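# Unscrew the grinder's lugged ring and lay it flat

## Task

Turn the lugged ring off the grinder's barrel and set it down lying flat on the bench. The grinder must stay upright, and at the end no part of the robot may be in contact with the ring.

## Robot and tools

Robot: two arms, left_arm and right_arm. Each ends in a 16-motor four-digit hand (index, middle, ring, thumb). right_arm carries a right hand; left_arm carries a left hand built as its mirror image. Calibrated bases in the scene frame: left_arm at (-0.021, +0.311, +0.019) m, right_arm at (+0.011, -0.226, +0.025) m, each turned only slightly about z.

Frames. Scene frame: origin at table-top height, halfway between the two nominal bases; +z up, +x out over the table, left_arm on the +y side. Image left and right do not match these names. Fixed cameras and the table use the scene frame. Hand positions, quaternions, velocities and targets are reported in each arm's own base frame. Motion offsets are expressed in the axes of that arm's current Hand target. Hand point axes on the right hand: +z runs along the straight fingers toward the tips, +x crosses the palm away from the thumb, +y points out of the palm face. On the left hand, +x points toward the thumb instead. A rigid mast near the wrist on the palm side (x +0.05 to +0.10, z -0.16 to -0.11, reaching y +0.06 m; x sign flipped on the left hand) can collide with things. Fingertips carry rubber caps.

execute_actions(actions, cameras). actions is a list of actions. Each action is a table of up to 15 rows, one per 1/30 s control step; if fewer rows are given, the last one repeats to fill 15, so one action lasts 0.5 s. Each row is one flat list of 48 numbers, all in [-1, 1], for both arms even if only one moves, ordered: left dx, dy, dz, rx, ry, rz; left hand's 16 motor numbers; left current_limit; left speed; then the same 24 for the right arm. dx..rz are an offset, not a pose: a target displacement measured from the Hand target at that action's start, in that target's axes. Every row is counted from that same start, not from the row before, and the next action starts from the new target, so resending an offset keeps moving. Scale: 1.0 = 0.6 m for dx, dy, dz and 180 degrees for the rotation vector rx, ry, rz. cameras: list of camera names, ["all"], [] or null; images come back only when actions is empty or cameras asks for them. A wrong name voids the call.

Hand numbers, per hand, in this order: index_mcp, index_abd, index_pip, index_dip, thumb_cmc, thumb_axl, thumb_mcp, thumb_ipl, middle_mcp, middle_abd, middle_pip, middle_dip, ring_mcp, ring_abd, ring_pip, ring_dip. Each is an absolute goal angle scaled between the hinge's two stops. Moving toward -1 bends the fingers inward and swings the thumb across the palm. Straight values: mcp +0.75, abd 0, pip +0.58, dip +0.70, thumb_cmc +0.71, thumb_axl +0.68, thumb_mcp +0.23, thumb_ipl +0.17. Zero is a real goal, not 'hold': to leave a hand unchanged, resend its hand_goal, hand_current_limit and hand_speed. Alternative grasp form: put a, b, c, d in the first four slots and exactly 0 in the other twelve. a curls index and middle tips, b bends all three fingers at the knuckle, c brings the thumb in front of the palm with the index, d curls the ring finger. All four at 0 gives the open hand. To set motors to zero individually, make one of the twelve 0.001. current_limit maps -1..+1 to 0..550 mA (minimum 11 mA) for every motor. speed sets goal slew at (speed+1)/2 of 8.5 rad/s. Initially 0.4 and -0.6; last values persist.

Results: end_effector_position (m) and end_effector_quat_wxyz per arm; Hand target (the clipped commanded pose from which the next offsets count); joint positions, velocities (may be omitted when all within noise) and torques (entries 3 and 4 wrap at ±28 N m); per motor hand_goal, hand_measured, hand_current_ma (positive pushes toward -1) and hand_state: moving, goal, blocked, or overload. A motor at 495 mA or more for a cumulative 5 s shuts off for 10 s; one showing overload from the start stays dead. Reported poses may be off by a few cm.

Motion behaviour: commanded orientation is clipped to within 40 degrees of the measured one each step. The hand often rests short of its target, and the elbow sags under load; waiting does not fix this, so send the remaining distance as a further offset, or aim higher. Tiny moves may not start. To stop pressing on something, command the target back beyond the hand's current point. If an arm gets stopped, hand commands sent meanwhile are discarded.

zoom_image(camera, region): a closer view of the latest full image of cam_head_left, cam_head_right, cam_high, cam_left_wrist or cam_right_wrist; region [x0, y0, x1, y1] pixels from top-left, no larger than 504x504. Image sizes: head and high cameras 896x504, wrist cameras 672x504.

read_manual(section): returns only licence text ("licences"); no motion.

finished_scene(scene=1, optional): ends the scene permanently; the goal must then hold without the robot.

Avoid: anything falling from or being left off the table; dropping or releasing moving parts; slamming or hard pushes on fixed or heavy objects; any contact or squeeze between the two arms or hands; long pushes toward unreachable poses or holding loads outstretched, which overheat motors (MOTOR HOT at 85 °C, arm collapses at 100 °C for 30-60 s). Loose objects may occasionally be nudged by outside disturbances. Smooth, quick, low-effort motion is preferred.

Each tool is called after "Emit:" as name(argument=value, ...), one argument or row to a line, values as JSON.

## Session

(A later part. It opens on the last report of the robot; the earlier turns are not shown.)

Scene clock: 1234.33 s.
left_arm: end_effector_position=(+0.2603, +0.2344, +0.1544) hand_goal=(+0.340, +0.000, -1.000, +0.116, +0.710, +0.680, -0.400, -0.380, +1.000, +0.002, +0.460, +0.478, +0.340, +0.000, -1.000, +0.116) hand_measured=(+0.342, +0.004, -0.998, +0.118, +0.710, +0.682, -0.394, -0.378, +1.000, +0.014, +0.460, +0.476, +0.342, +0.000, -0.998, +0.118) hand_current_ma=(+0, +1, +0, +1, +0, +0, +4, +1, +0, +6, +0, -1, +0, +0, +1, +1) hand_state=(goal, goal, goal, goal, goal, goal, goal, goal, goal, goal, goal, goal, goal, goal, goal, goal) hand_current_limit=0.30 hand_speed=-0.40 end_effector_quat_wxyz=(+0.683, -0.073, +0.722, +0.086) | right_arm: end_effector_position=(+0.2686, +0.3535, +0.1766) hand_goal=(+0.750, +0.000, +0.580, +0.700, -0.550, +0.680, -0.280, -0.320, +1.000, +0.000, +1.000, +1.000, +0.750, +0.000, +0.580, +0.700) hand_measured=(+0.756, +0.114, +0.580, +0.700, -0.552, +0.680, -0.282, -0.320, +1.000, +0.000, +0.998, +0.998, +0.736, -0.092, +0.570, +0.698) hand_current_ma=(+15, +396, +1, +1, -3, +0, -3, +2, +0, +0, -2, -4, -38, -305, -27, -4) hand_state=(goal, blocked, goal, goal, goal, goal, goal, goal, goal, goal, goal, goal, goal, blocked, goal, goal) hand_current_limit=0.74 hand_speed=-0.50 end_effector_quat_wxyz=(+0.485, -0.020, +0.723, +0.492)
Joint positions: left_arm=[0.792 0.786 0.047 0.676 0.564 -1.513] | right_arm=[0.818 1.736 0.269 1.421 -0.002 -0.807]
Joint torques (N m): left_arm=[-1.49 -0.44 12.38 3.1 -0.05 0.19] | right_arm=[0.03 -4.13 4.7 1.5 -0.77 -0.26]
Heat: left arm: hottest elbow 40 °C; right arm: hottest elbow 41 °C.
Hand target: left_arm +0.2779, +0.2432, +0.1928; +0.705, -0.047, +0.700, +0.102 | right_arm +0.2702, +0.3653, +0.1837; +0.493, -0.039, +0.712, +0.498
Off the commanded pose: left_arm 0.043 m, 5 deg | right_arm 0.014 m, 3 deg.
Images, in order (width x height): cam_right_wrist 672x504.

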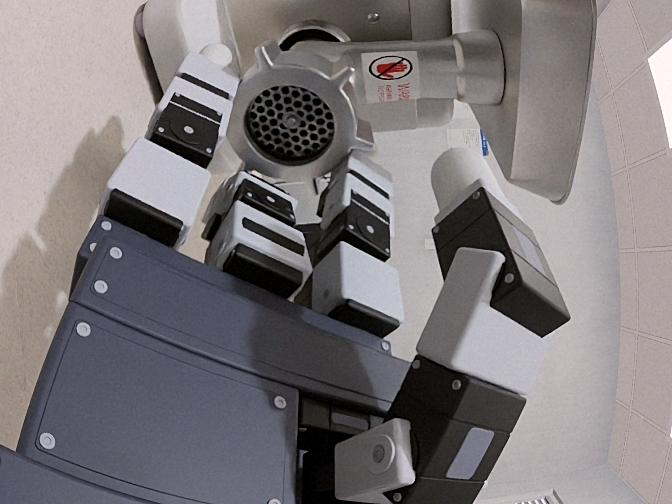

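Emit:
execute_actions(
  actions=[
    [[0,0,0,0,0,0,0.34,0,-1,0.116,0.71,0.68,-0.4,-0.38,1,0.001,0.46,0.478,0.34,0,-1,0.116,0.3,-0.4,0.0474,0.0022,0,0,0,-0.1111,0.75,0.0,0.58,0.7,-0.55,0.68,-0.28,-0.32,1,0,1,1,0.75,0.0,0.58,0.7,0.74,-0.5]],
    [[0,0,0,0,0,0,0.34,0,-1,0.116,0.71,0.68,-0.4,-0.38,1,0.001,0.46,0.478,0.34,0,-1,0.116,0.3,-0.4,0.0474,0.0022,0,0,0,-0.1111,0.75,0.0,0.58,0.7,-0.55,0.68,-0.28,-0.32,1,0,1,1,0.75,0.0,0.58,0.7,0.74,-0.5]],
    [[0,0,0,0,0,0,0.34,0,-1,0.116,0.71,0.68,-0.4,-0.38,1,0.001,0.46,0.478,0.34,0,-1,0.116,0.3,-0.4,0.0474,0.0022,0,0,0,-0.1111,0.75,0.0,0.58,0.7,-0.55,0.68,-0.28,-0.32,1,0,1,1,0.75,0.0,0.58,0.7,0.74,-0.5]],
  ],
  cameras=["cam_right_wrist","cam_head_left","cam_head_right"],
)

Emit:
zoom_image(
  camera="cam_right_wrist",
  region=[100, 0, 460, 240],
)

Emit:
zoom_image(
  camera="cam_head_left",
  region=[360, 220, 480, 320],
)

Scene clock: 1239.43 s.
left_arm: end_effector_position=(+0.2603, +0.2344, +0.1544) hand_goal=(+0.340, +0.000, -1.000, +0.116, +0.710, +0.680, -0.400, -0.380, +1.000, +0.002, +0.460, +0.478, +0.340, +0.000, -1.000, +0.116) hand_measured=(+0.342, +0.004, -0.998, +0.118, +0.710, +0.682, -0.394, -0.378, +1.000, +0.014, +0.460, +0.476, +0.342, +0.000, -0.998, +0.118) hand_current_ma=(+0, +1, +0, +1, +0, +0, +4, +1, +0, +6, +0, -1, +0, +0, +1, +1) hand_state=(goal, goal, goal, goal, goal, goal, goal, goal, goal, goal, goal, goal, goal, goal, goal, goal) hand_current_limit=0.30 hand_speed=-0.40 end_effector_quat_wxyz=(+0.683, -0.073, +0.722, +0.086) | right_arm: end_effector_position=(+0.2367, +0.3773, +0.1092) hand_goal=(+0.750, +0.000, +0.580, +0.700, -0.550, +0.680, -0.280, -0.320, +1.000, +0.000, +1.000, +1.000, +0.750, +0.000, +0.580, +0.700) hand_measured=(+0.782, +0.118, +0.592, +0.702, -0.554, +0.678, -0.282, -0.320, +1.000, +0.000, +0.998, +0.998, +0.740, -0.092, +0.588, +0.698) hand_current_ma=(+109, +409, +34, +4, -8, -3, -3, +2, +0, -1, -2, -4, -25, -305, +21, -4) hand_state=(blocked, blocked, goal, goal, goal, goal, goal, goal, goal, goal, goal, goal, goal, blocked, goal, goal) hand_current_limit=0.74 hand_speed=-0.50 end_effector_quat_wxyz=(+0.671, -0.377, +0.608, +0.197)
Joint positions: left_arm=[0.792 0.786 0.047 0.676 0.564 -1.513] | right_arm=[0.795 1.72 0.271 1.427 -0.045 -1.841]
Joint torques (N m): left_arm=[-1.38 0.26 12.57 3.08 -0.04 0.21] | right_arm=[0.03 -4.25 4.7 0.62 0.06 -0.35]
Heat: left arm: hottest elbow 40 °C; right arm: hottest elbow 41 °C.
Hand target: left_arm +0.2779, +0.2432, +0.1928; +0.705, -0.047, +0.700, +0.102 | right_arm +0.2436, +0.3871, +0.1093; +0.676, -0.390, +0.597, +0.185
Off the commanded pose: left_arm 0.043 m, 5 deg | right_arm 0.012 m, 2 deg.
Images, in order (width x height): cam_head_left 896x504, cam_head_right 896x504, cam_right_wrist 672x504.

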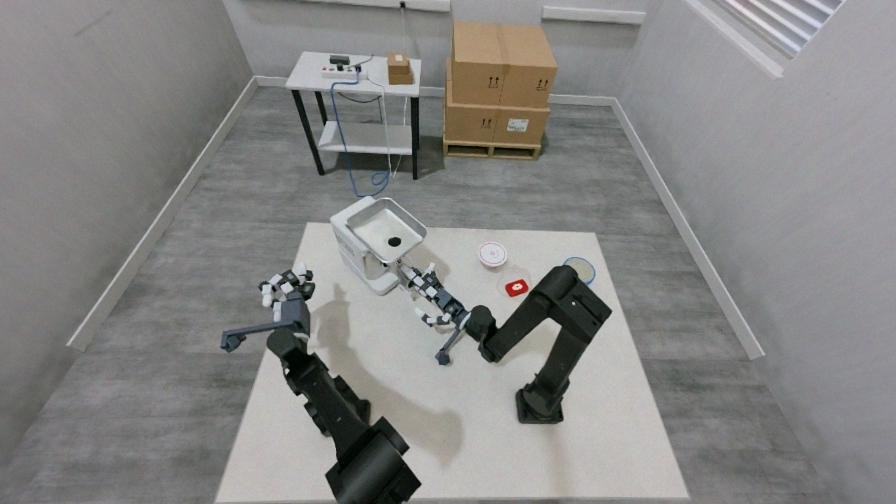

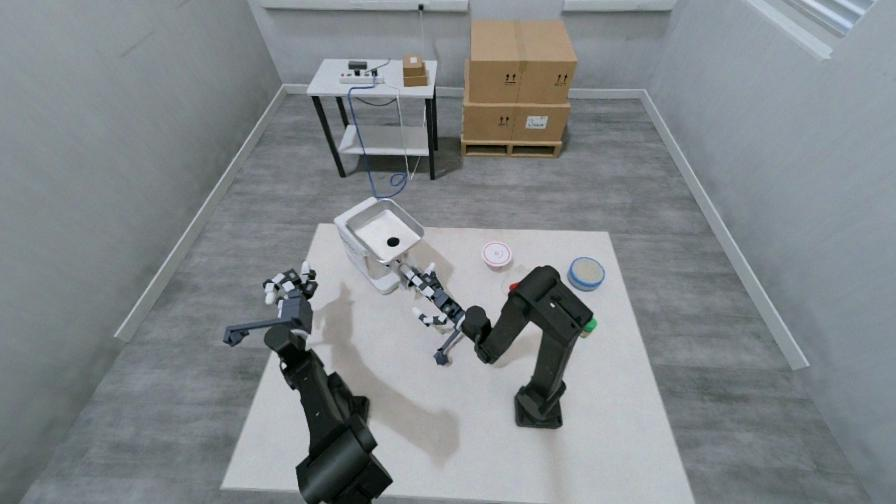

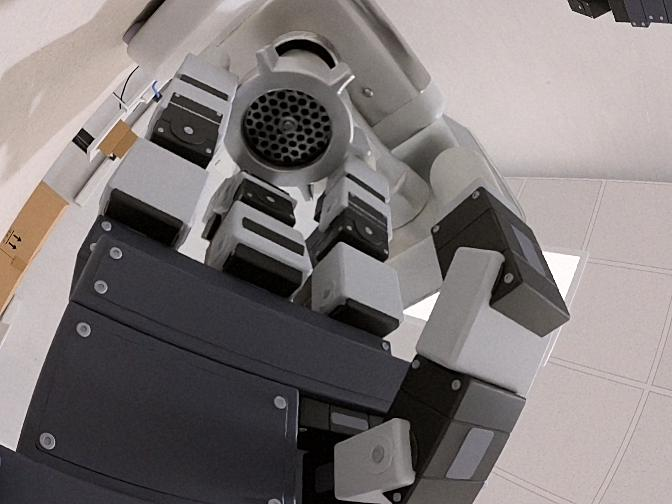

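Scaled by 1.400 from the camera's 672x504 image, which has a finer 960x720 frame.

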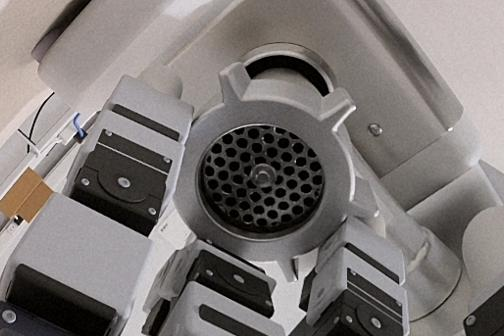

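Scaled by 4.200.

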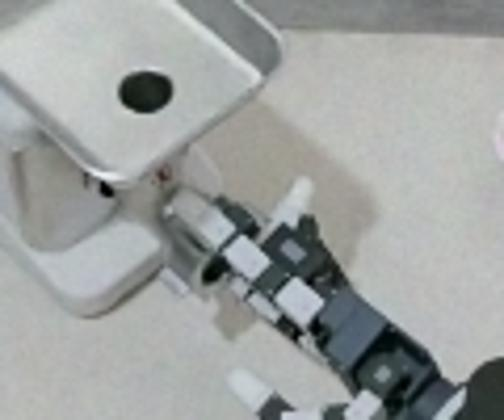

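Emit:
execute_actions(
  actions=[
    [[0,0,0,0,0,0,0.34,0,-1,0.116,0.71,0.68,-0.4,-0.38,1,0.001,0.46,0.478,0.34,0,-1,0.116,0.3,-0.4,0,0,-0.035,0,0,0,0.75,-0.02,0.58,0.7,-0.55,0.68,-0.28,-0.32,1,0,1,1,0.75,0.03,0.58,0.7,0.76,-0.5]],
    [[0,0,0,0,0,0,0.34,0,-1,0.116,0.71,0.68,-0.4,-0.38,1,0.001,0.46,0.478,0.34,0,-1,0.116,0.3,-0.4,0,0,-0.025,0,0,0,0.75,-0.02,0.58,0.7,-0.55,0.68,-0.28,-0.32,1,0,1,1,0.75,0.03,0.58,0.7,0.76,-0.5]],
  ],
  cameras=["cam_right_wrist"],
)

Emit:
zoom_image(
  camera="cam_right_wrist",
  region=[100, 0, 460, 240],
)

Scene clock: 1243.07 s.
left_arm: end_effector_position=(+0.2603, +0.2344, +0.1544) hand_goal=(+0.340, +0.000, -1.000, +0.116, +0.710, +0.680, -0.400, -0.380, +1.000, +0.002, +0.460, +0.478, +0.340, +0.000, -1.000, +0.116) hand_measured=(+0.342, +0.004, -0.998, +0.118, +0.710, +0.682, -0.394, -0.378, +1.000, +0.014, +0.460, +0.476, +0.342, +0.000, -0.998, +0.118) hand_current_ma=(+0, +1, +0, +1, +0, +0, +4, +1, +0, +6, +0, -1, +0, +0, +1, +1) hand_state=(goal, goal, goal, goal, goal, goal, goal, goal, goal, goal, goal, goal, goal, goal, goal, goal) hand_current_limit=0.30 hand_speed=-0.40 end_effector_quat_wxyz=(+0.683, -0.073, +0.722, +0.086) | right_arm: end_effector_position=(+0.2187, +0.3653, +0.1053) hand_goal=(+0.750, -0.020, +0.580, +0.700, -0.550, +0.680, -0.280, -0.320, +1.000, +0.000, +1.000, +1.000, +0.750, +0.030, +0.580, +0.700) hand_measured=(+0.758, +0.034, +0.586, +0.702, -0.554, +0.678, -0.280, -0.320, +1.000, -0.002, +0.998, +0.998, +0.746, +0.008, +0.582, +0.698) hand_current_ma=(+20, +162, +13, +4, -9, -3, -2, +2, -1, -2, -2, -4, -9, -56, +3, -4) hand_state=(goal, blocked, goal, goal, goal, goal, goal, goal, goal, goal, goal, goal, goal, blocked, goal, goal) hand_current_limit=0.76 hand_speed=-0.50 end_effector_quat_wxyz=(+0.667, -0.392, +0.604, +0.191)
Joint positions: left_arm=[0.792 0.786 0.047 0.676 0.564 -1.513] | right_arm=[0.803 1.694 0.219 1.439 -0.053 -1.87]
Joint torques (N m): left_arm=[-2.14 -1.08 12.34 3.06 -0.05 0.21] | right_arm=[-0.38 -4.72 1.46 2.18 -0.04 -0.17]
Heat: left arm: hottest elbow 40 °C; right arm: hottest elbow 40 °C.
Hand target: left_arm +0.2779, +0.2432, +0.1928; +0.705, -0.047, +0.700, +0.102 | right_arm +0.2197, +0.3602, +0.1100; +0.676, -0.390, +0.597, +0.185
Off the commanded pose: left_arm 0.043 m, 5 deg | right_arm 0.007 m, 1 deg.
Images, in order (width x height): cam_right_wrist 672x504.

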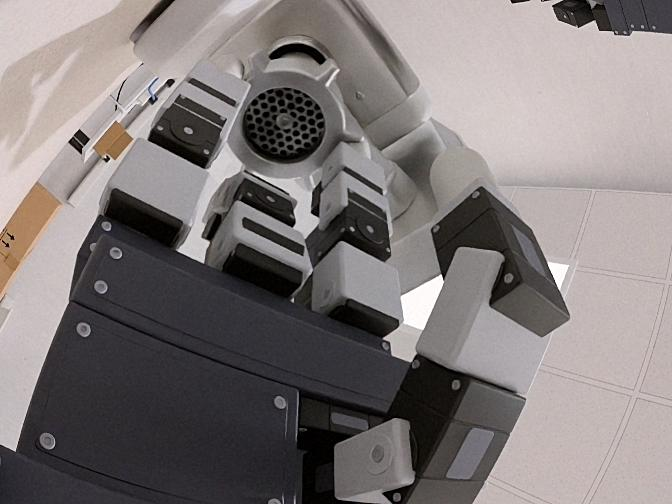

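Scaled by 1.400 from the camera's 672x504 image, which has a finer 960x720 frame.

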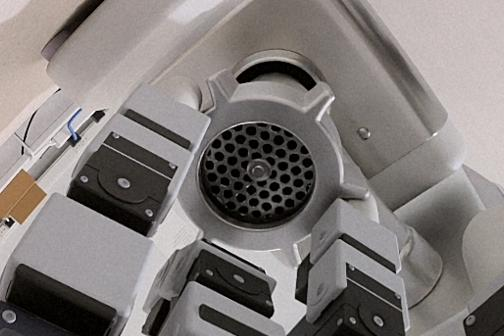

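Emit:
execute_actions(
  actions=[
    [[0,0,0,0,0,0,0.34,0,-1,0.116,0.71,0.68,-0.4,-0.38,1,0.001,0.46,0.478,0.34,0,-1,0.116,0.3,-0.4,0,0,-0.005,0,0,0,0.75,0.22,0.58,0.7,-0.55,0.68,-0.28,-0.32,1,0,1,1,0.75,-0.22,0.58,0.7,0.6,-0.5]],
    [[0,0,0,0,0,0,0.34,0,-1,0.116,0.71,0.68,-0.4,-0.38,1,0.001,0.46,0.478,0.34,0,-1,0.116,0.3,-0.4,-0.012,-0.005,-0.035,0,0,0,0.75,0.22,0.58,0.7,-0.55,0.68,-0.28,-0.32,1,0,1,1,0.75,-0.22,0.58,0.7,0.6,-0.5]],
    [[0,0,0,0,0,0,0.34,0,-1,0.116,0.71,0.68,-0.4,-0.38,1,0.001,0.46,0.478,0.34,0,-1,0.116,0.3,-0.4,-0.0617,-0.0368,0,0,0,0.1667,0.75,0.22,0.58,0.7,-0.55,0.68,-0.28,-0.32,1,0,1,1,0.75,-0.22,0.58,0.7,0.6,-0.5]],
    [[0,0,0,0,0,0,0.34,0,-1,0.116,0.71,0.68,-0.4,-0.38,1,0.001,0.46,0.478,0.34,0,-1,0.116,0.3,-0.4,-0.0617,-0.0368,0,0,0,0.1667,0.75,0.22,0.58,0.7,-0.55,0.68,-0.28,-0.32,1,0,1,1,0.75,-0.22,0.58,0.7,0.6,-0.5]],
    [[0,0,0,0,0,0,0.34,0,-1,0.116,0.71,0.68,-0.4,-0.38,1,0.001,0.46,0.478,0.34,0,-1,0.116,0.3,-0.4,-0.0617,-0.0368,0,0,0,0.1667,0.75,0.22,0.58,0.7,-0.55,0.68,-0.28,-0.32,1,0,1,1,0.75,-0.22,0.58,0.7,0.6,-0.5]],
    [[0,0,0,0,0,0,0.34,0,-1,0.116,0.71,0.68,-0.4,-0.38,1,0.001,0.46,0.478,0.34,0,-1,0.116,0.3,-0.4,-0.0617,-0.0368,0,0,0,0.1667,0.75,0.22,0.58,0.7,-0.55,0.68,-0.28,-0.32,1,0,1,1,0.75,-0.22,0.58,0.7,0.6,-0.5]],
    [[0,0,0,0,0,0,0.34,0,-1,0.116,0.71,0.68,-0.4,-0.38,1,0.001,0.46,0.478,0.34,0,-1,0.116,0.3,-0.4,-0.0617,-0.0368,0,0,0,0.1667,0.75,0.25,0.58,0.7,-0.55,0.68,-0.28,-0.32,1,0,1,1,0.75,-0.24,0.58,0.7,0.6,-0.5]],
    [[0,0,0,0,0,0,0.34,0,-1,0.116,0.71,0.68,-0.4,-0.38,1,0.001,0.46,0.478,0.34,0,-1,0.116,0.3,-0.4,-0.059,-0.0528,0.01,0,0,0.2,0.75,0.28,0.58,0.7,-0.55,0.68,-0.28,-0.32,1,0,1,1,0.75,-0.25,0.58,0.7,0.6,-0.5]],
  ],
  cameras=["cam_right_wrist"],
)

Emit:
zoom_image(
  camera="cam_right_wrist",
  region=[100, 0, 460, 240],
)

Scene clock: 1253.30 s.
left_arm: end_effector_position=(+0.2603, +0.2344, +0.1544) hand_goal=(+0.340, +0.000, -1.000, +0.116, +0.710, +0.680, -0.400, -0.380, +1.000, +0.002, +0.460, +0.478, +0.340, +0.000, -1.000, +0.116) hand_measured=(+0.342, +0.004, -0.998, +0.118, +0.710, +0.682, -0.394, -0.378, +1.000, +0.014, +0.460, +0.476, +0.342, +0.000, -0.998, +0.118) hand_current_ma=(+0, +1, +0, +1, +0, +0, +4, +1, +0, +6, +0, -1, +0, +0, +1, +1) hand_state=(goal, goal, goal, goal, goal, goal, goal, goal, goal, goal, goal, goal, goal, goal, goal, goal) hand_current_limit=0.30 hand_speed=-0.40 end_effector_quat_wxyz=(+0.683, -0.073, +0.722, +0.086) | right_arm: end_effector_position=(+0.3216, +0.2364, +0.1068) hand_goal=(+0.750, +0.280, +0.580, +0.700, -0.550, +0.680, -0.280, -0.320, +1.000, +0.000, +1.000, +1.000, +0.750, -0.250, +0.580, +0.700) hand_measured=(+0.758, +0.282, +0.582, +0.702, -0.546, +0.682, -0.282, -0.320, +1.000, +0.000, +0.998, +0.998, +0.756, -0.240, +0.582, +0.698) hand_current_ma=(+20, +1, +3, +4, +8, +2, -3, +2, +0, +1, -2, -4, +16, +22, +3, -4) hand_state=(goal, goal, goal, goal, goal, goal, goal, goal, goal, goal, goal, goal, goal, goal, goal, goal) hand_current_limit=0.60 hand_speed=-0.50 end_effector_quat_wxyz=(-0.212, +0.621, +0.372, +0.656)
Joint positions: left_arm=[0.792 0.786 0.047 0.676 0.564 -1.513] | right_arm=[0.861 1.644 0.139 1.456 0.009 1.345]
Joint torques (N m): left_arm=[-0.97 -0.79 12.22 3.06 0.02 0.16] | right_arm=[-0.03 -4.31 3.47 1.43 0.17 0.01]
Heat: left arm: hottest elbow 40 °C; right arm: hottest elbow 40 °C.
Hand target: left_arm +0.2779, +0.2432, +0.1928; +0.705, -0.047, +0.700, +0.102 | right_arm +0.3271, +0.2411, +0.1179; -0.220, +0.617, +0.358, +0.665
Off the commanded pose: left_arm 0.043 m, 5 deg | right_arm 0.013 m, 2 deg.
Images, in order (width x height): cam_right_wrist 672x504.

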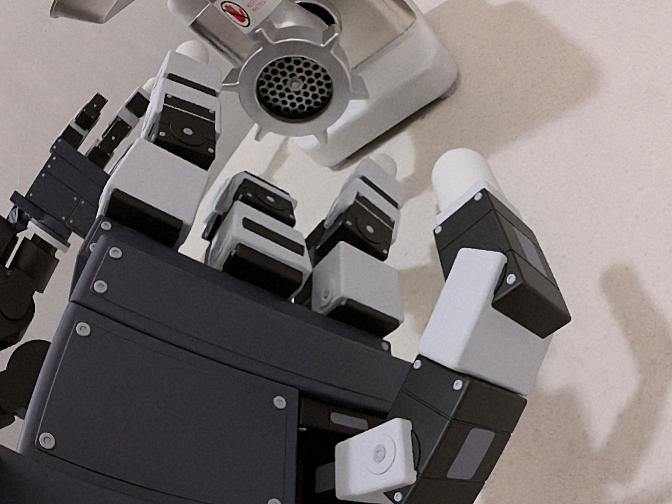

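Scaled by 1.400 from the camera's 672x504 image, which has a finer 960x720 frame.

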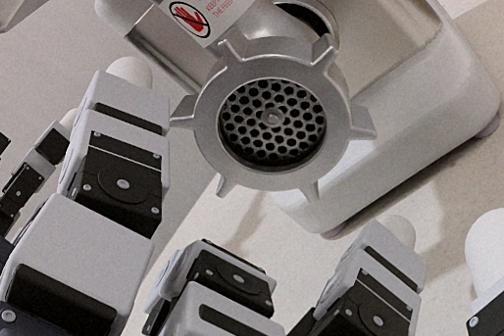

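Emit:
execute_actions(
  actions=[
    [[0,0,0,0,0,0,0.34,0,-1,0.116,0.71,0.68,-0.4,-0.38,1,0.001,0.46,0.478,0.34,0,-1,0.116,0.3,-0.4,0.003,0.01,0.03,0,0,0,0.75,0.28,0.58,0.7,-0.55,0.68,-0.28,-0.32,1,0,1,1,0.75,-0.25,0.58,0.7,0.6,-0.5]],
    [[0,0,0,0,0,0,0.34,0,-1,0.116,0.71,0.68,-0.4,-0.38,1,0.001,0.46,0.478,0.34,0,-1,0.116,0.3,-0.4,0,0,0.03,0,0,0,0.75,0.28,0.58,0.7,-0.55,0.68,-0.28,-0.32,1,0,1,1,0.75,-0.25,0.58,0.7,0.6,-0.5]],
    [[0,0,0,0,0,0,0.34,0,-1,0.116,0.71,0.68,-0.4,-0.38,1,0.001,0.46,0.478,0.34,0,-1,0.116,0.3,-0.4,0,0,0.025,0,0,0,0.75,0.25,0.58,0.7,-0.55,0.68,-0.28,-0.32,1,0,1,1,0.75,-0.23,0.58,0.7,0.6,-0.5]],
  ],
  cameras=["cam_right_wrist"],
)

Emit:
zoom_image(
  camera="cam_right_wrist",
  region=[100, 0, 460, 240],
)

Scene clock: 1257.93 s.
left_arm: end_effector_position=(+0.2603, +0.2344, +0.1544) hand_goal=(+0.340, +0.000, -1.000, +0.116, +0.710, +0.680, -0.400, -0.380, +1.000, +0.002, +0.460, +0.478, +0.340, +0.000, -1.000, +0.116) hand_measured=(+0.342, +0.004, -0.998, +0.118, +0.710, +0.682, -0.394, -0.378, +1.000, +0.014, +0.460, +0.476, +0.342, +0.000, -0.998, +0.118) hand_current_ma=(+0, +1, +0, +1, +0, +0, +4, +1, +0, +6, +0, -1, +0, +0, +1, +1) hand_state=(goal, goal, goal, goal, goal, goal, goal, goal, goal, goal, goal, goal, goal, goal, goal, goal) hand_current_limit=0.30 hand_speed=-0.40 end_effector_quat_wxyz=(+0.683, -0.073, +0.722, +0.086) | right_arm: end_effector_position=(+0.3519, +0.2711, +0.1114) hand_goal=(+0.750, +0.250, +0.580, +0.700, -0.550, +0.680, -0.280, -0.320, +1.000, +0.000, +1.000, +1.000, +0.750, -0.230, +0.580, +0.700) hand_measured=(+0.758, +0.262, +0.582, +0.702, -0.546, +0.682, -0.282, -0.320, +1.000, +0.002, +0.998, +0.998, +0.756, -0.228, +0.582, +0.698) hand_current_ma=(+19, +25, +3, +4, +9, +3, -3, +2, +0, +1, -2, -4, +15, +3, +3, -4) hand_state=(goal, goal, goal, goal, goal, goal, goal, goal, goal, goal, goal, goal, goal, goal, goal, goal) hand_current_limit=0.60 hand_speed=-0.50 end_effector_quat_wxyz=(-0.218, +0.621, +0.372, +0.654)
Joint positions: left_arm=[0.792 0.786 0.047 0.676 0.564 -1.513] | right_arm=[0.853 1.647 0.258 1.34 -0.008 1.351]
Joint torques (N m): left_arm=[-1.14 -0.38 12.29 2.92 -0.04 0.18] | right_arm=[-0.67 -3.72 5.34 1.46 -0.03 0.01]
Heat: left arm: hottest elbow 40 °C; right arm: hottest elbow 40 °C.
Hand target: left_arm +0.2779, +0.2432, +0.1928; +0.705, -0.047, +0.700, +0.102 | right_arm +0.3651, +0.2756, +0.1200; -0.220, +0.617, +0.358, +0.665
Off the commanded pose: left_arm 0.043 m, 5 deg | right_arm 0.016 m, 2 deg.
Images, in order (width x height): cam_right_wrist 672x504.

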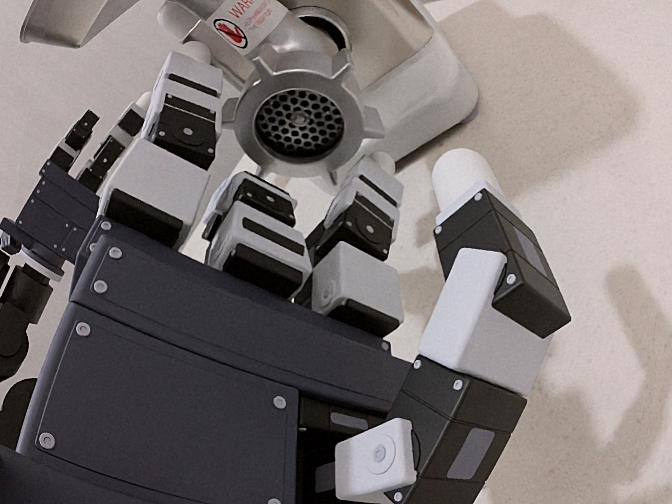

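Scaled by 1.400 from the camera's 672x504 image, which has a finer 960x720 frame.

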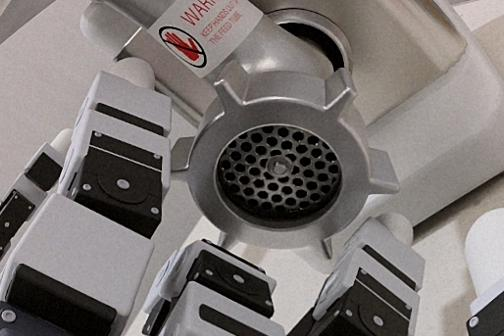

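Emit:
execute_actions(
  actions=[
    [[0,0,0,0,0,0,0.34,0,-1,0.116,0.71,0.68,-0.4,-0.38,1,0.001,0.46,0.478,0.34,0,-1,0.116,0.3,-0.4,-0.01,0.008,0.008,0,0,0,0.75,0.1,0.58,0.7,-0.55,0.68,-0.28,-0.32,1,0,1,1,0.75,-0.1,0.58,0.7,0.6,-0.5]],
    [[0,0,0,0,0,0,0.34,0,-1,0.116,0.71,0.68,-0.4,-0.38,1,0.001,0.46,0.478,0.34,0,-1,0.116,0.3,-0.4,0.0474,0.0022,0,0,0,-0.1111,0.75,0.0,0.58,0.7,-0.55,0.68,-0.28,-0.32,1,0,1,1,0.75,0.0,0.58,0.7,0.74,-0.5]],
    [[0,0,0,0,0,0,0.34,0,-1,0.116,0.71,0.68,-0.4,-0.38,1,0.001,0.46,0.478,0.34,0,-1,0.116,0.3,-0.4,0.0474,0.0022,0,0,0,-0.1111,0.75,0.0,0.58,0.7,-0.55,0.68,-0.28,-0.32,1,0,1,1,0.75,0.0,0.58,0.7,0.74,-0.5]],
    [[0,0,0,0,0,0,0.34,0,-1,0.116,0.71,0.68,-0.4,-0.38,1,0.001,0.46,0.478,0.34,0,-1,0.116,0.3,-0.4,0.0474,0.0022,0,0,0,-0.1111,0.75,0.0,0.58,0.7,-0.55,0.68,-0.28,-0.32,1,0,1,1,0.75,0.0,0.58,0.7,0.74,-0.5]],
    [[0,0,0,0,0,0,0.34,0,-1,0.116,0.71,0.68,-0.4,-0.38,1,0.001,0.46,0.478,0.34,0,-1,0.116,0.3,-0.4,0.0474,0.0022,0,0,0,-0.1111,0.75,0.0,0.58,0.7,-0.55,0.68,-0.28,-0.32,1,0,1,1,0.75,0.0,0.58,0.7,0.74,-0.5]],
  ],
  cameras=["cam_right_wrist"],
)

Emit:
zoom_image(
  camera="cam_right_wrist",
  region=[100, 0, 460, 240],
)

Scene clock: 1264.10 s.
left_arm: end_effector_position=(+0.2603, +0.2344, +0.1544) hand_goal=(+0.340, +0.000, -1.000, +0.116, +0.710, +0.680, -0.400, -0.380, +1.000, +0.002, +0.460, +0.478, +0.340, +0.000, -1.000, +0.116) hand_measured=(+0.342, +0.004, -0.998, +0.118, +0.710, +0.682, -0.394, -0.378, +1.000, +0.014, +0.460, +0.476, +0.342, +0.000, -0.998, +0.118) hand_current_ma=(+0, +1, +0, +1, +0, +0, +4, +1, +0, +6, +0, -1, +0, +0, +1, +1) hand_state=(goal, goal, goal, goal, goal, goal, goal, goal, goal, goal, goal, goal, goal, goal, goal, goal) hand_current_limit=0.30 hand_speed=-0.40 end_effector_quat_wxyz=(+0.683, -0.073, +0.722, +0.086) | right_arm: end_effector_position=(+0.3171, +0.3119, +0.1837) hand_goal=(+0.750, +0.000, +0.580, +0.700, -0.550, +0.680, -0.280, -0.320, +1.000, +0.000, +1.000, +1.000, +0.750, +0.000, +0.580, +0.700) hand_measured=(+0.762, +0.098, +0.582, +0.700, -0.546, +0.682, -0.282, -0.320, +1.000, +0.002, +0.998, +0.998, +0.736, -0.112, +0.572, +0.698) hand_current_ma=(+35, +328, +4, +1, +7, +3, -3, +2, +0, +2, -2, -4, -39, -388, -19, -3) hand_state=(goal, blocked, goal, goal, goal, goal, goal, goal, goal, goal, goal, goal, goal, blocked, goal, goal) hand_current_limit=0.74 hand_speed=-0.50 end_effector_quat_wxyz=(+0.245, +0.260, +0.682, +0.638)
Joint positions: left_arm=[0.792 0.786 0.047 0.676 0.564 -1.513] | right_arm=[0.821 1.72 0.269 1.384 -0.019 -0.003]
Joint torques (N m): left_arm=[-1.38 -0.91 12.42 3.12 -0.02 0.21] | right_arm=[-0.85 -3.43 5.16 2.26 -0.24 -0.34]
Heat: left arm: hottest elbow 40 °C; right arm: hottest elbow 40 °C.
Hand target: left_arm +0.2779, +0.2432, +0.1928; +0.705, -0.047, +0.700, +0.102 | right_arm +0.3238, +0.3205, +0.1967; +0.259, +0.243, +0.671, +0.651
Off the commanded pose: left_arm 0.043 m, 5 deg | right_arm 0.017 m, 3 deg.
Images, in order (width x height): cam_right_wrist 672x504.

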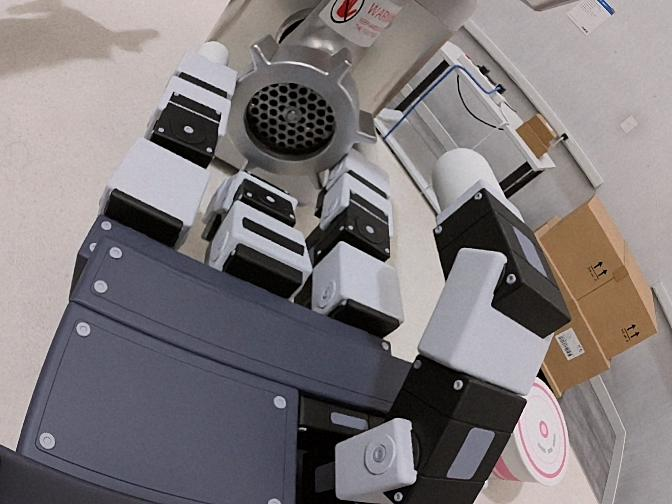

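Scaled by 1.400 from the camera's 672x504 image, which has a finer 960x720 frame.

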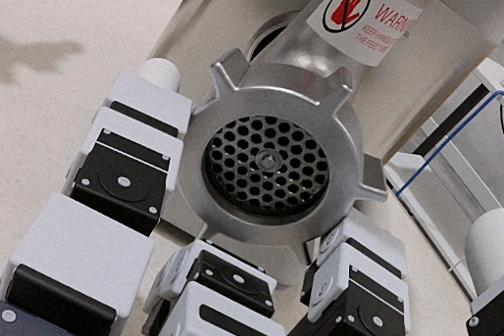

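Emit:
execute_actions(
  actions=[
    [[0,0,0,0,0,0,0.34,0,-1,0.116,0.71,0.68,-0.4,-0.38,1,0.001,0.46,0.478,0.34,0,-1,0.116,0.3,-0.4,0.0474,0.0022,0,0,0,-0.1111,0.75,0.0,0.58,0.7,-0.55,0.68,-0.28,-0.32,1,0,1,1,0.75,0.0,0.58,0.7,0.74,-0.5]],
    [[0,0,0,0,0,0,0.34,0,-1,0.116,0.71,0.68,-0.4,-0.38,1,0.001,0.46,0.478,0.34,0,-1,0.116,0.3,-0.4,0.0474,0.0022,0,0,0,-0.1111,0.75,0.0,0.58,0.7,-0.55,0.68,-0.28,-0.32,1,0,1,1,0.75,0.0,0.58,0.7,0.74,-0.5]],
    [[0,0,0,0,0,0,0.34,0,-1,0.116,0.71,0.68,-0.4,-0.38,1,0.001,0.46,0.478,0.34,0,-1,0.116,0.3,-0.4,0.0474,0.0022,0,0,0,-0.1111,0.75,0.0,0.58,0.7,-0.55,0.68,-0.28,-0.32,1,0,1,1,0.75,0.0,0.58,0.7,0.74,-0.5]],
  ],
  cameras=["cam_right_wrist"],
)

Emit:
zoom_image(
  camera="cam_right_wrist",
  region=[100, 0, 460, 240],
)

Scene clock: 1268.17 s.
left_arm: end_effector_position=(+0.2603, +0.2344, +0.1544) hand_goal=(+0.340, +0.000, -1.000, +0.116, +0.710, +0.680, -0.400, -0.380, +1.000, +0.002, +0.460, +0.478, +0.340, +0.000, -1.000, +0.116) hand_measured=(+0.342, +0.004, -0.998, +0.118, +0.710, +0.682, -0.394, -0.378, +1.000, +0.014, +0.460, +0.476, +0.342, +0.000, -0.998, +0.118) hand_current_ma=(+0, +1, +0, +1, +0, +0, +4, +1, +0, +6, +0, -1, +0, +0, +1, +1) hand_state=(goal, goal, goal, goal, goal, goal, goal, goal, goal, goal, goal, goal, goal, goal, goal, goal) hand_current_limit=0.30 hand_speed=-0.40 end_effector_quat_wxyz=(+0.683, -0.073, +0.722, +0.086) | right_arm: end_effector_position=(+0.2606, +0.3596, +0.1648) hand_goal=(+0.750, +0.000, +0.580, +0.700, -0.550, +0.680, -0.280, -0.320, +1.000, +0.000, +1.000, +1.000, +0.750, +0.000, +0.580, +0.700) hand_measured=(+0.764, +0.100, +0.584, +0.700, -0.552, +0.680, -0.282, -0.320, +1.000, +0.000, +0.998, +0.998, +0.732, -0.112, +0.570, +0.698) hand_current_ma=(+42, +335, +8, +0, -5, -1, -3, +2, +0, +0, -2, -4, -52, -388, -24, -3) hand_state=(goal, blocked, goal, goal, goal, goal, goal, goal, goal, goal, goal, goal, goal, blocked, goal, goal) hand_current_limit=0.74 hand_speed=-0.50 end_effector_quat_wxyz=(+0.538, -0.107, +0.713, +0.435)
Joint positions: left_arm=[0.792 0.786 0.047 0.676 0.564 -1.513] | right_arm=[0.789 1.739 0.271 1.427 -0.04 -1.042]
Joint torques (N m): left_arm=[-0.91 -0.79 12.49 2.95 -0.04 0.18] | right_arm=[-0.32 -4.01 5 1.17 -0.44 -0.34]
Heat: left arm: hottest elbow 40 °C; right arm: hottest elbow 40 °C.
Hand target: left_arm +0.2779, +0.2432, +0.1928; +0.705, -0.047, +0.700, +0.102 | right_arm +0.2656, +0.3715, +0.1698; +0.550, -0.125, +0.702, +0.434
Off the commanded pose: left_arm 0.043 m, 5 deg | right_arm 0.014 m, 3 deg.
Images, in order (width x height): cam_right_wrist 672x504.

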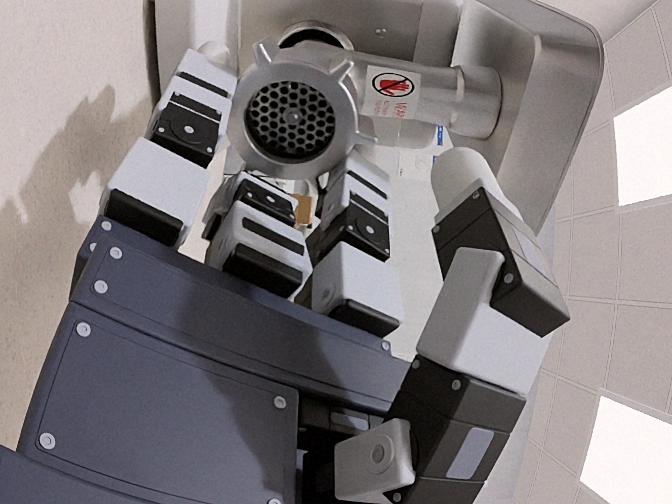

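Scaled by 1.400 from the camera's 672x504 image, which has a finer 960x720 frame.

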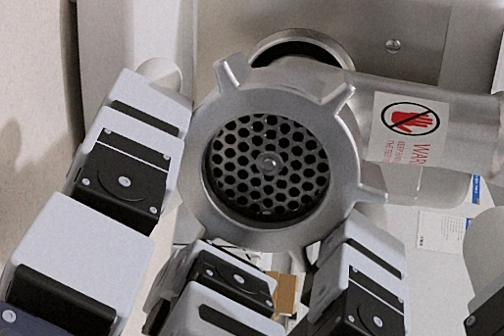

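Emit:
execute_actions(
  actions=[
    [[0,0,0,0,0,0,0.34,0,-1,0.116,0.71,0.68,-0.4,-0.38,1,0.001,0.46,0.478,0.34,0,-1,0.116,0.3,-0.4,0.0474,0.0022,0,0,0,-0.1111,0.75,0.0,0.58,0.7,-0.55,0.68,-0.28,-0.32,1,0,1,1,0.75,0.0,0.58,0.7,0.74,-0.5]],
    [[0,0,0,0,0,0,0.34,0,-1,0.116,0.71,0.68,-0.4,-0.38,1,0.001,0.46,0.478,0.34,0,-1,0.116,0.3,-0.4,0.0474,0.0022,0,0,0,-0.1111,0.75,0.0,0.58,0.7,-0.55,0.68,-0.28,-0.32,1,0,1,1,0.75,0.0,0.58,0.7,0.74,-0.5]],
    [[0,0,0,0,0,0,0.34,0,-1,0.116,0.71,0.68,-0.4,-0.38,1,0.001,0.46,0.478,0.34,0,-1,0.116,0.3,-0.4,0.0363,0.0043,0,0,0,-0.0833,0.75,0.0,0.58,0.7,-0.55,0.68,-0.28,-0.32,1,0,1,1,0.75,0.0,0.58,0.7,0.74,-0.5]],
  ],
  cameras=["cam_right_wrist","cam_head_left"],
)

Emit:
zoom_image(
  camera="cam_right_wrist",
  region=[100, 0, 460, 240],
)

Emit:
zoom_image(
  camera="cam_head_left",
  region=[360, 220, 480, 320],
)

Scene clock: 1273.47 s.
left_arm: end_effector_position=(+0.2603, +0.2344, +0.1544) hand_goal=(+0.340, +0.000, -1.000, +0.116, +0.710, +0.680, -0.400, -0.380, +1.000, +0.002, +0.460, +0.478, +0.340, +0.000, -1.000, +0.116) hand_measured=(+0.342, +0.004, -0.998, +0.118, +0.710, +0.682, -0.394, -0.378, +1.000, +0.014, +0.460, +0.476, +0.342, +0.000, -0.998, +0.118) hand_current_ma=(+0, +1, +0, +1, +0, +0, +4, +1, +0, +6, +0, -1, +0, +0, +1, +1) hand_state=(goal, goal, goal, goal, goal, goal, goal, goal, goal, goal, goal, goal, goal, goal, goal, goal) hand_current_limit=0.30 hand_speed=-0.40 end_effector_quat_wxyz=(+0.683, -0.073, +0.722, +0.086) | right_arm: end_effector_position=(+0.2361, +0.3736, +0.0959) hand_goal=(+0.750, +0.000, +0.580, +0.700, -0.550, +0.680, -0.280, -0.320, +1.000, +0.000, +1.000, +1.000, +0.750, +0.000, +0.580, +0.700) hand_measured=(+0.804, +0.130, +0.602, +0.706, -0.554, +0.678, -0.280, -0.320, +1.000, +0.000, +0.998, +0.998, +0.740, -0.096, +0.600, +0.698) hand_current_ma=(+201, +464, +64, +11, -8, -3, -2, +2, -2, -1, -2, -4, -24, -320, +61, -3) hand_state=(blocked, blocked, blocked, goal, goal, goal, goal, goal, goal, goal, goal, goal, goal, blocked, blocked, goal) hand_current_limit=0.74 hand_speed=-0.50 end_effector_quat_wxyz=(+0.681, -0.425, +0.576, +0.153)
Joint positions: left_arm=[0.792 0.786 0.047 0.676 0.564 -1.513] | right_arm=[0.78 1.719 0.268 1.425 -0.077 -1.987]
Joint torques (N m): left_arm=[-1.49 -0.21 12.45 3.12 -0.02 0.21] | right_arm=[-0.09 -4.01 5.18 0.51 0.17 -0.47]
Heat: left arm: hottest elbow 40 °C; right arm: hottest elbow 40 °C.
Hand target: left_arm +0.2779, +0.2432, +0.1928; +0.705, -0.047, +0.700, +0.102 | right_arm +0.2512, +0.3825, +0.0956; +0.688, -0.435, +0.565, +0.132
Off the commanded pose: left_arm 0.043 m, 5 deg | right_arm 0.017 m, 3 deg.
Images, in order (width x height): cam_head_left 896x504, cam_right_wrist 672x504.

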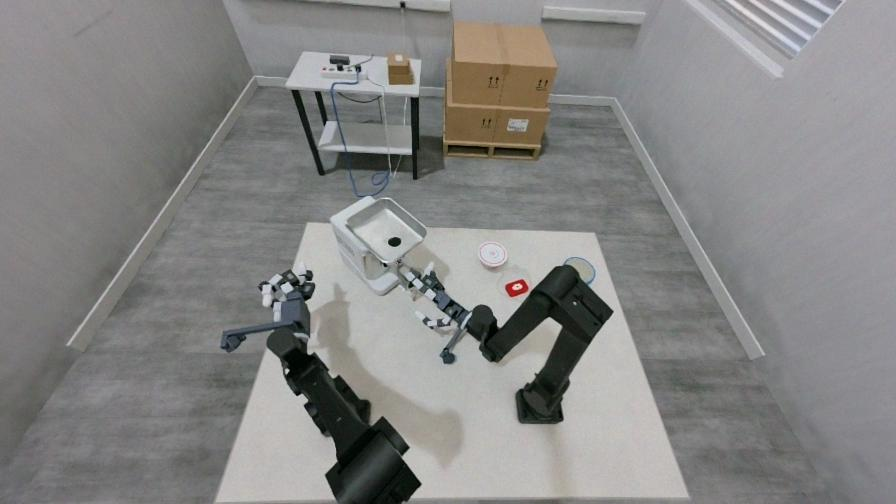

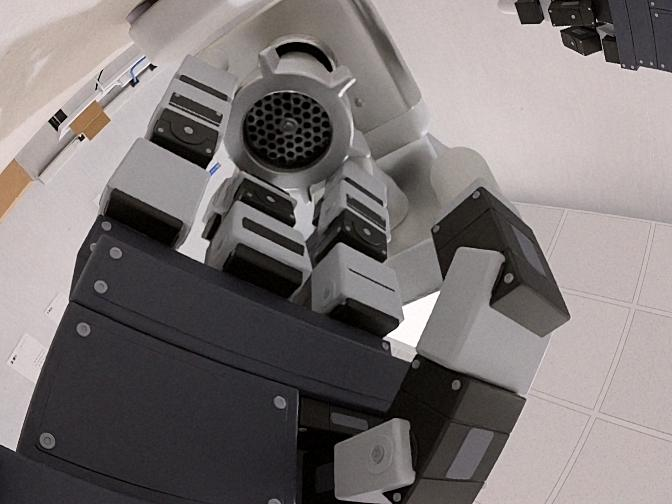

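Scaled by 1.400 from the camera's 672x504 image, which has a finer 960x720 frame.

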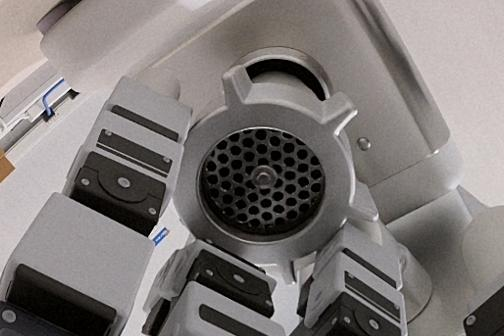

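Scaled by 4.200.

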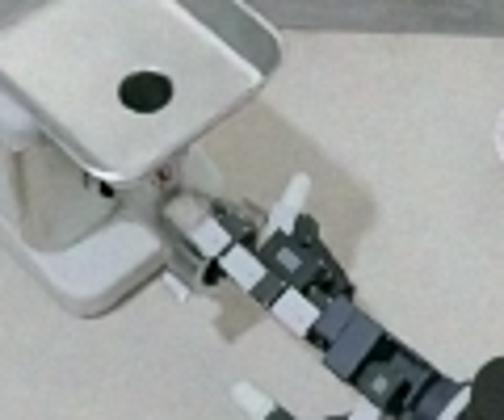

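Emit:
execute_actions(
  actions=[
    [[0,0,0,0,0,0,0.34,0,-1,0.116,0.71,0.68,-0.4,-0.38,1,0.001,0.46,0.478,0.34,0,-1,0.116,0.3,-0.4,-0.005,-0.002,-0.035,0,0,0,0.75,-0.02,0.58,0.7,-0.55,0.68,-0.28,-0.32,1,0,1,1,0.75,0.03,0.58,0.7,0.76,-0.5]],
    [[0,0,0,0,0,0,0.34,0,-1,0.116,0.71,0.68,-0.4,-0.38,1,0.001,0.46,0.478,0.34,0,-1,0.116,0.3,-0.4,-0.005,-0.002,-0.025,0,0,0,0.75,-0.02,0.58,0.7,-0.55,0.68,-0.28,-0.32,1,0,1,1,0.75,0.03,0.58,0.7,0.76,-0.5]],
  ],
  cameras=["cam_right_wrist"],
)

Emit:
zoom_image(
  camera="cam_right_wrist",
  region=[100, 0, 460, 240],
)

Scene clock: 1276.47 s.
left_arm: end_effector_position=(+0.2603, +0.2344, +0.1544) hand_goal=(+0.340, +0.000, -1.000, +0.116, +0.710, +0.680, -0.400, -0.380, +1.000, +0.002, +0.460, +0.478, +0.340, +0.000, -1.000, +0.116) hand_measured=(+0.342, +0.004, -0.998, +0.118, +0.710, +0.682, -0.394, -0.378, +1.000, +0.014, +0.460, +0.476, +0.342, +0.000, -0.998, +0.118) hand_current_ma=(+0, +1, +0, +1, +0, +0, +4, +1, +0, +6, +0, -1, +0, +0, +1, +1) hand_state=(goal, goal, goal, goal, goal, goal, goal, goal, goal, goal, goal, goal, goal, goal, goal, goal) hand_current_limit=0.30 hand_speed=-0.40 end_effector_quat_wxyz=(+0.683, -0.073, +0.722, +0.086) | right_arm: end_effector_position=(+0.2235, +0.3598, +0.0968) hand_goal=(+0.750, -0.020, +0.580, +0.700, -0.550, +0.680, -0.280, -0.320, +1.000, +0.000, +1.000, +1.000, +0.750, +0.030, +0.580, +0.700) hand_measured=(+0.748, +0.018, +0.582, +0.704, -0.554, +0.678, -0.280, -0.320, +0.998, -0.002, +0.998, +0.998, +0.742, -0.022, +0.580, +0.698) hand_current_ma=(-2, +108, +4, +6, -9, -3, -1, +2, -4, -2, -2, -4, -18, -155, +1, -5) hand_state=(goal, blocked, goal, goal, goal, goal, goal, goal, goal, goal, goal, goal, goal, blocked, goal, goal) hand_current_limit=0.76 hand_speed=-0.50 end_effector_quat_wxyz=(+0.681, -0.437, +0.570, +0.139)
Joint positions: left_arm=[0.792 0.786 0.047 0.676 0.564 -1.513] | right_arm=[0.78 1.665 0.217 1.415 -0.076 -2.026]
Joint torques (N m): left_arm=[-1.44 -0.56 12.46 3.02 -0.03 0.22] | right_arm=[-0.56 -5.25 2.07 1.42 -0.05 -0.17]
Heat: left arm: hottest elbow 40 °C; right arm: hottest elbow 40 °C.
Hand target: left_arm +0.2779, +0.2432, +0.1928; +0.705, -0.047, +0.700, +0.102 | right_arm +0.2270, +0.3560, +0.1027; +0.688, -0.435, +0.565, +0.132
Off the commanded pose: left_arm 0.043 m, 5 deg | right_arm 0.008 m, 1 deg.
Images, in order (width x height): cam_right_wrist 672x504.

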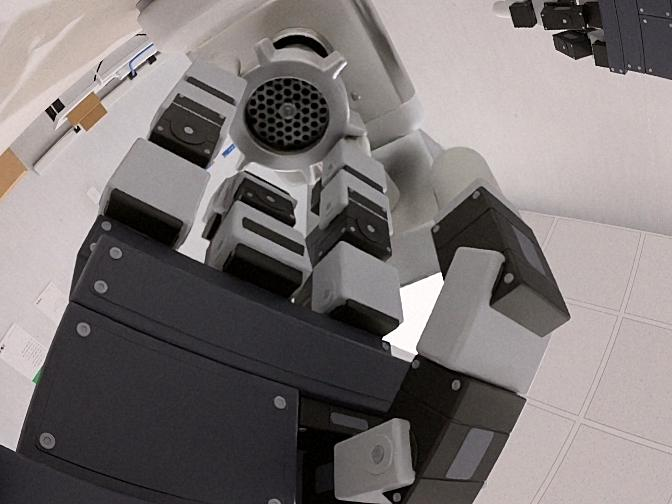

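Scaled by 1.400 from the camera's 672x504 image, which has a finer 960x720 frame.

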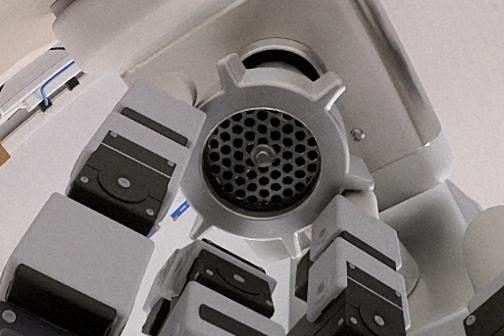

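Emit:
execute_actions(
  actions=[
    [[0,0,0,0,0,0,0.34,0,-1,0.116,0.71,0.68,-0.4,-0.38,1,0.001,0.46,0.478,0.34,0,-1,0.116,0.3,-0.4,0,0,-0.005,0,0,0,0.75,0.22,0.58,0.7,-0.55,0.68,-0.28,-0.32,1,0,1,1,0.75,-0.22,0.58,0.7,0.6,-0.5]],
    [[0,0,0,0,0,0,0.34,0,-1,0.116,0.71,0.68,-0.4,-0.38,1,0.001,0.46,0.478,0.34,0,-1,0.116,0.3,-0.4,-0.004,-0.002,-0.035,0,0,0,0.75,0.22,0.58,0.7,-0.55,0.68,-0.28,-0.32,1,0,1,1,0.75,-0.22,0.58,0.7,0.6,-0.5]],
    [[0,0,0,0,0,0,0.34,0,-1,0.116,0.71,0.68,-0.4,-0.38,1,0.001,0.46,0.478,0.34,0,-1,0.116,0.3,-0.4,-0.0617,-0.0368,0,0,0,0.1667,0.75,0.22,0.58,0.7,-0.55,0.68,-0.28,-0.32,1,0,1,1,0.75,-0.22,0.58,0.7,0.6,-0.5]],
    [[0,0,0,0,0,0,0.34,0,-1,0.116,0.71,0.68,-0.4,-0.38,1,0.001,0.46,0.478,0.34,0,-1,0.116,0.3,-0.4,-0.0617,-0.0368,0,0,0,0.1667,0.75,0.22,0.58,0.7,-0.55,0.68,-0.28,-0.32,1,0,1,1,0.75,-0.22,0.58,0.7,0.6,-0.5]],
    [[0,0,0,0,0,0,0.34,0,-1,0.116,0.71,0.68,-0.4,-0.38,1,0.001,0.46,0.478,0.34,0,-1,0.116,0.3,-0.4,-0.0617,-0.0368,0,0,0,0.1667,0.75,0.22,0.58,0.7,-0.55,0.68,-0.28,-0.32,1,0,1,1,0.75,-0.22,0.58,0.7,0.6,-0.5]],
    [[0,0,0,0,0,0,0.34,0,-1,0.116,0.71,0.68,-0.4,-0.38,1,0.001,0.46,0.478,0.34,0,-1,0.116,0.3,-0.4,-0.0617,-0.0368,0,0,0,0.1667,0.75,0.22,0.58,0.7,-0.55,0.68,-0.28,-0.32,1,0,1,1,0.75,-0.22,0.58,0.7,0.6,-0.5]],
    [[0,0,0,0,0,0,0.34,0,-1,0.116,0.71,0.68,-0.4,-0.38,1,0.001,0.46,0.478,0.34,0,-1,0.116,0.3,-0.4,-0.0617,-0.0368,0,0,0,0.1667,0.75,0.25,0.58,0.7,-0.55,0.68,-0.28,-0.32,1,0,1,1,0.75,-0.24,0.58,0.7,0.6,-0.5]],
    [[0,0,0,0,0,0,0.34,0,-1,0.116,0.71,0.68,-0.4,-0.38,1,0.001,0.46,0.478,0.34,0,-1,0.116,0.3,-0.4,-0.059,-0.043,0.01,0,0,0.2,0.75,0.28,0.58,0.7,-0.55,0.68,-0.28,-0.32,1,0,1,1,0.75,-0.25,0.58,0.7,0.6,-0.5]],
  ],
  cameras=["cam_right_wrist"],
)

Emit:
zoom_image(
  camera="cam_right_wrist",
  region=[100, 0, 460, 240],
)

Scene clock: 1287.17 s.
left_arm: end_effector_position=(+0.2603, +0.2344, +0.1544) hand_goal=(+0.340, +0.000, -1.000, +0.116, +0.710, +0.680, -0.400, -0.380, +1.000, +0.002, +0.460, +0.478, +0.340, +0.000, -1.000, +0.116) hand_measured=(+0.342, +0.004, -0.998, +0.118, +0.710, +0.682, -0.394, -0.378, +1.000, +0.014, +0.460, +0.476, +0.342, +0.000, -0.998, +0.118) hand_current_ma=(+0, +1, +0, +1, +0, +0, +4, +1, +0, +6, +0, -1, +0, +0, +1, +1) hand_state=(goal, goal, goal, goal, goal, goal, goal, goal, goal, goal, goal, goal, goal, goal, goal, goal) hand_current_limit=0.30 hand_speed=-0.40 end_effector_quat_wxyz=(+0.683, -0.073, +0.722, +0.086) | right_arm: end_effector_position=(+0.3310, +0.2316, +0.1239) hand_goal=(+0.750, +0.280, +0.580, +0.700, -0.550, +0.680, -0.280, -0.320, +1.000, +0.000, +1.000, +1.000, +0.750, -0.250, +0.580, +0.700) hand_measured=(+0.760, +0.280, +0.582, +0.702, -0.546, +0.680, -0.282, -0.320, +1.000, +0.000, +0.998, +0.998, +0.758, -0.242, +0.580, +0.698) hand_current_ma=(+25, +1, +2, +5, +7, +2, -3, +2, +0, +1, -2, -4, +19, +19, +1, -4) hand_state=(goal, goal, goal, goal, goal, goal, goal, goal, goal, goal, goal, goal, goal, goal, goal, goal) hand_current_limit=0.60 hand_speed=-0.50 end_effector_quat_wxyz=(-0.160, +0.591, +0.417, +0.672)
Joint positions: left_arm=[0.792 0.786 0.047 0.676 0.564 -1.513] | right_arm=[0.815 1.622 0.145 1.432 -0.033 1.189]
Joint torques (N m): left_arm=[-2.08 -0.67 12.59 3.14 -0.05 0.28] | right_arm=[0.44 -4.25 3.54 1.46 0.2 0.02]
Heat: left arm: hottest elbow 40 °C; right arm: hottest elbow 40 °C.
Hand target: left_arm +0.2779, +0.2432, +0.1928; +0.705, -0.047, +0.700, +0.102 | right_arm +0.3351, +0.2368, +0.1351; -0.168, +0.587, +0.405, +0.680
Off the commanded pose: left_arm 0.043 m, 5 deg | right_arm 0.013 m, 2 deg.
Images, in order (width x height): cam_right_wrist 672x504.

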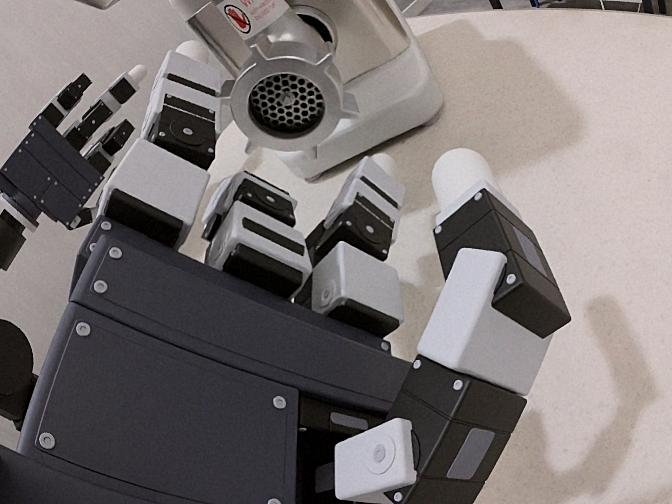

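Scaled by 1.400 from the camera's 672x504 image, which has a finer 960x720 frame.

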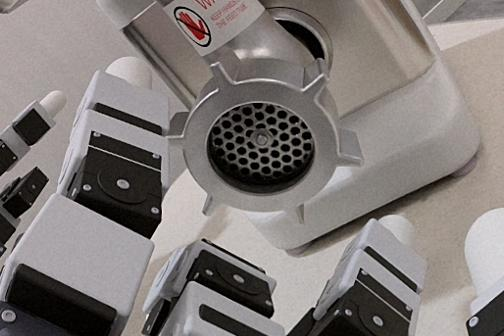

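Emit:
execute_actions(
  actions=[
    [[0,0,0,0,0,0,0.34,0,-1,0.116,0.71,0.68,-0.4,-0.38,1,0.001,0.46,0.478,0.34,0,-1,0.116,0.3,-0.4,0,-0.004,0.03,0,0,0,0.75,0.28,0.58,0.7,-0.55,0.68,-0.28,-0.32,1,0,1,1,0.75,-0.25,0.58,0.7,0.6,-0.5]],
    [[0,0,0,0,0,0,0.34,0,-1,0.116,0.71,0.68,-0.4,-0.38,1,0.001,0.46,0.478,0.34,0,-1,0.116,0.3,-0.4,0,0,0.03,0,0,0,0.75,0.26,0.58,0.7,-0.55,0.68,-0.28,-0.32,1,0,1,1,0.75,-0.24,0.58,0.7,0.6,-0.5]],
  ],
  cameras=["cam_right_wrist"],
)

Scene clock: 1294.43 s.
left_arm: end_effector_position=(+0.2603, +0.2344, +0.1544) hand_goal=(+0.340, +0.000, -1.000, +0.116, +0.710, +0.680, -0.400, -0.380, +1.000, +0.002, +0.460, +0.478, +0.340, +0.000, -1.000, +0.116) hand_measured=(+0.342, +0.004, -0.998, +0.118, +0.710, +0.682, -0.394, -0.378, +1.000, +0.014, +0.460, +0.476, +0.342, +0.000, -0.998, +0.118) hand_current_ma=(+0, +1, +0, +1, +0, +0, +4, +1, +0, +6, +0, -1, +0, +0, +1, +1) hand_state=(goal, goal, goal, goal, goal, goal, goal, goal, goal, goal, goal, goal, goal, goal, goal, goal) hand_current_limit=0.30 hand_speed=-0.40 end_effector_quat_wxyz=(+0.683, -0.073, +0.722, +0.086) | right_arm: end_effector_position=(+0.3527, +0.2519, +0.1260) hand_goal=(+0.750, +0.260, +0.580, +0.700, -0.550, +0.680, -0.280, -0.320, +1.000, +0.000, +1.000, +1.000, +0.750, -0.240, +0.580, +0.700) hand_measured=(+0.760, +0.270, +0.582, +0.702, -0.546, +0.682, -0.282, -0.320, +1.000, +0.000, +0.998, +0.998, +0.758, -0.238, +0.580, +0.698) hand_current_ma=(+25, +23, +2, +5, +8, +2, -3, +2, +0, +1, -2, -4, +19, +3, +1, -4) hand_state=(goal, goal, goal, goal, goal, goal, goal, goal, goal, goal, goal, goal, goal, goal, goal, goal) hand_current_limit=0.60 hand_speed=-0.50 end_effector_quat_wxyz=(-0.158, +0.595, +0.411, +0.672)
Joint positions: left_arm=[0.792 0.786 0.047 0.676 0.564 -1.513] | right_arm=[0.817 1.631 0.226 1.359 -0.019 1.196]
Joint torques (N m): left_arm=[-1.26 -0.38 12.51 3.03 -0.04 0.23] | right_arm=[0.85 -3.31 5.05 1.46 0.15 0.01]
Heat: left arm: hottest elbow 40 °C; right arm: hottest elbow 40 °C.
Hand target: left_arm +0.2779, +0.2432, +0.1928; +0.705, -0.047, +0.700, +0.102 | right_arm +0.3573, +0.2652, +0.1336; -0.168, +0.587, +0.405, +0.680
Off the commanded pose: left_arm 0.043 m, 5 deg | right_arm 0.016 m, 2 deg.
Images, in order (width x height): cam_right_wrist 672x504.

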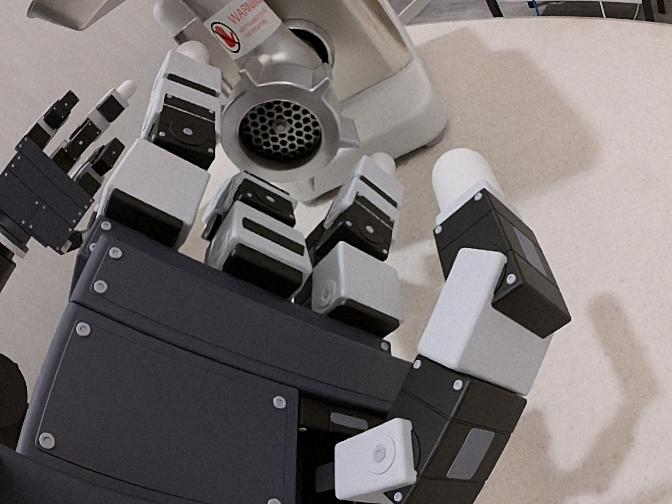

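Emit:
zoom_image(
  camera="cam_right_wrist",
  region=[100, 0, 460, 240],
)

Scaled by 1.400 from the camera's 672x504 image, which has a finer 960x720 frame.

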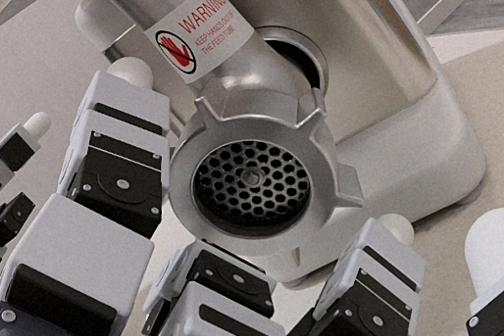

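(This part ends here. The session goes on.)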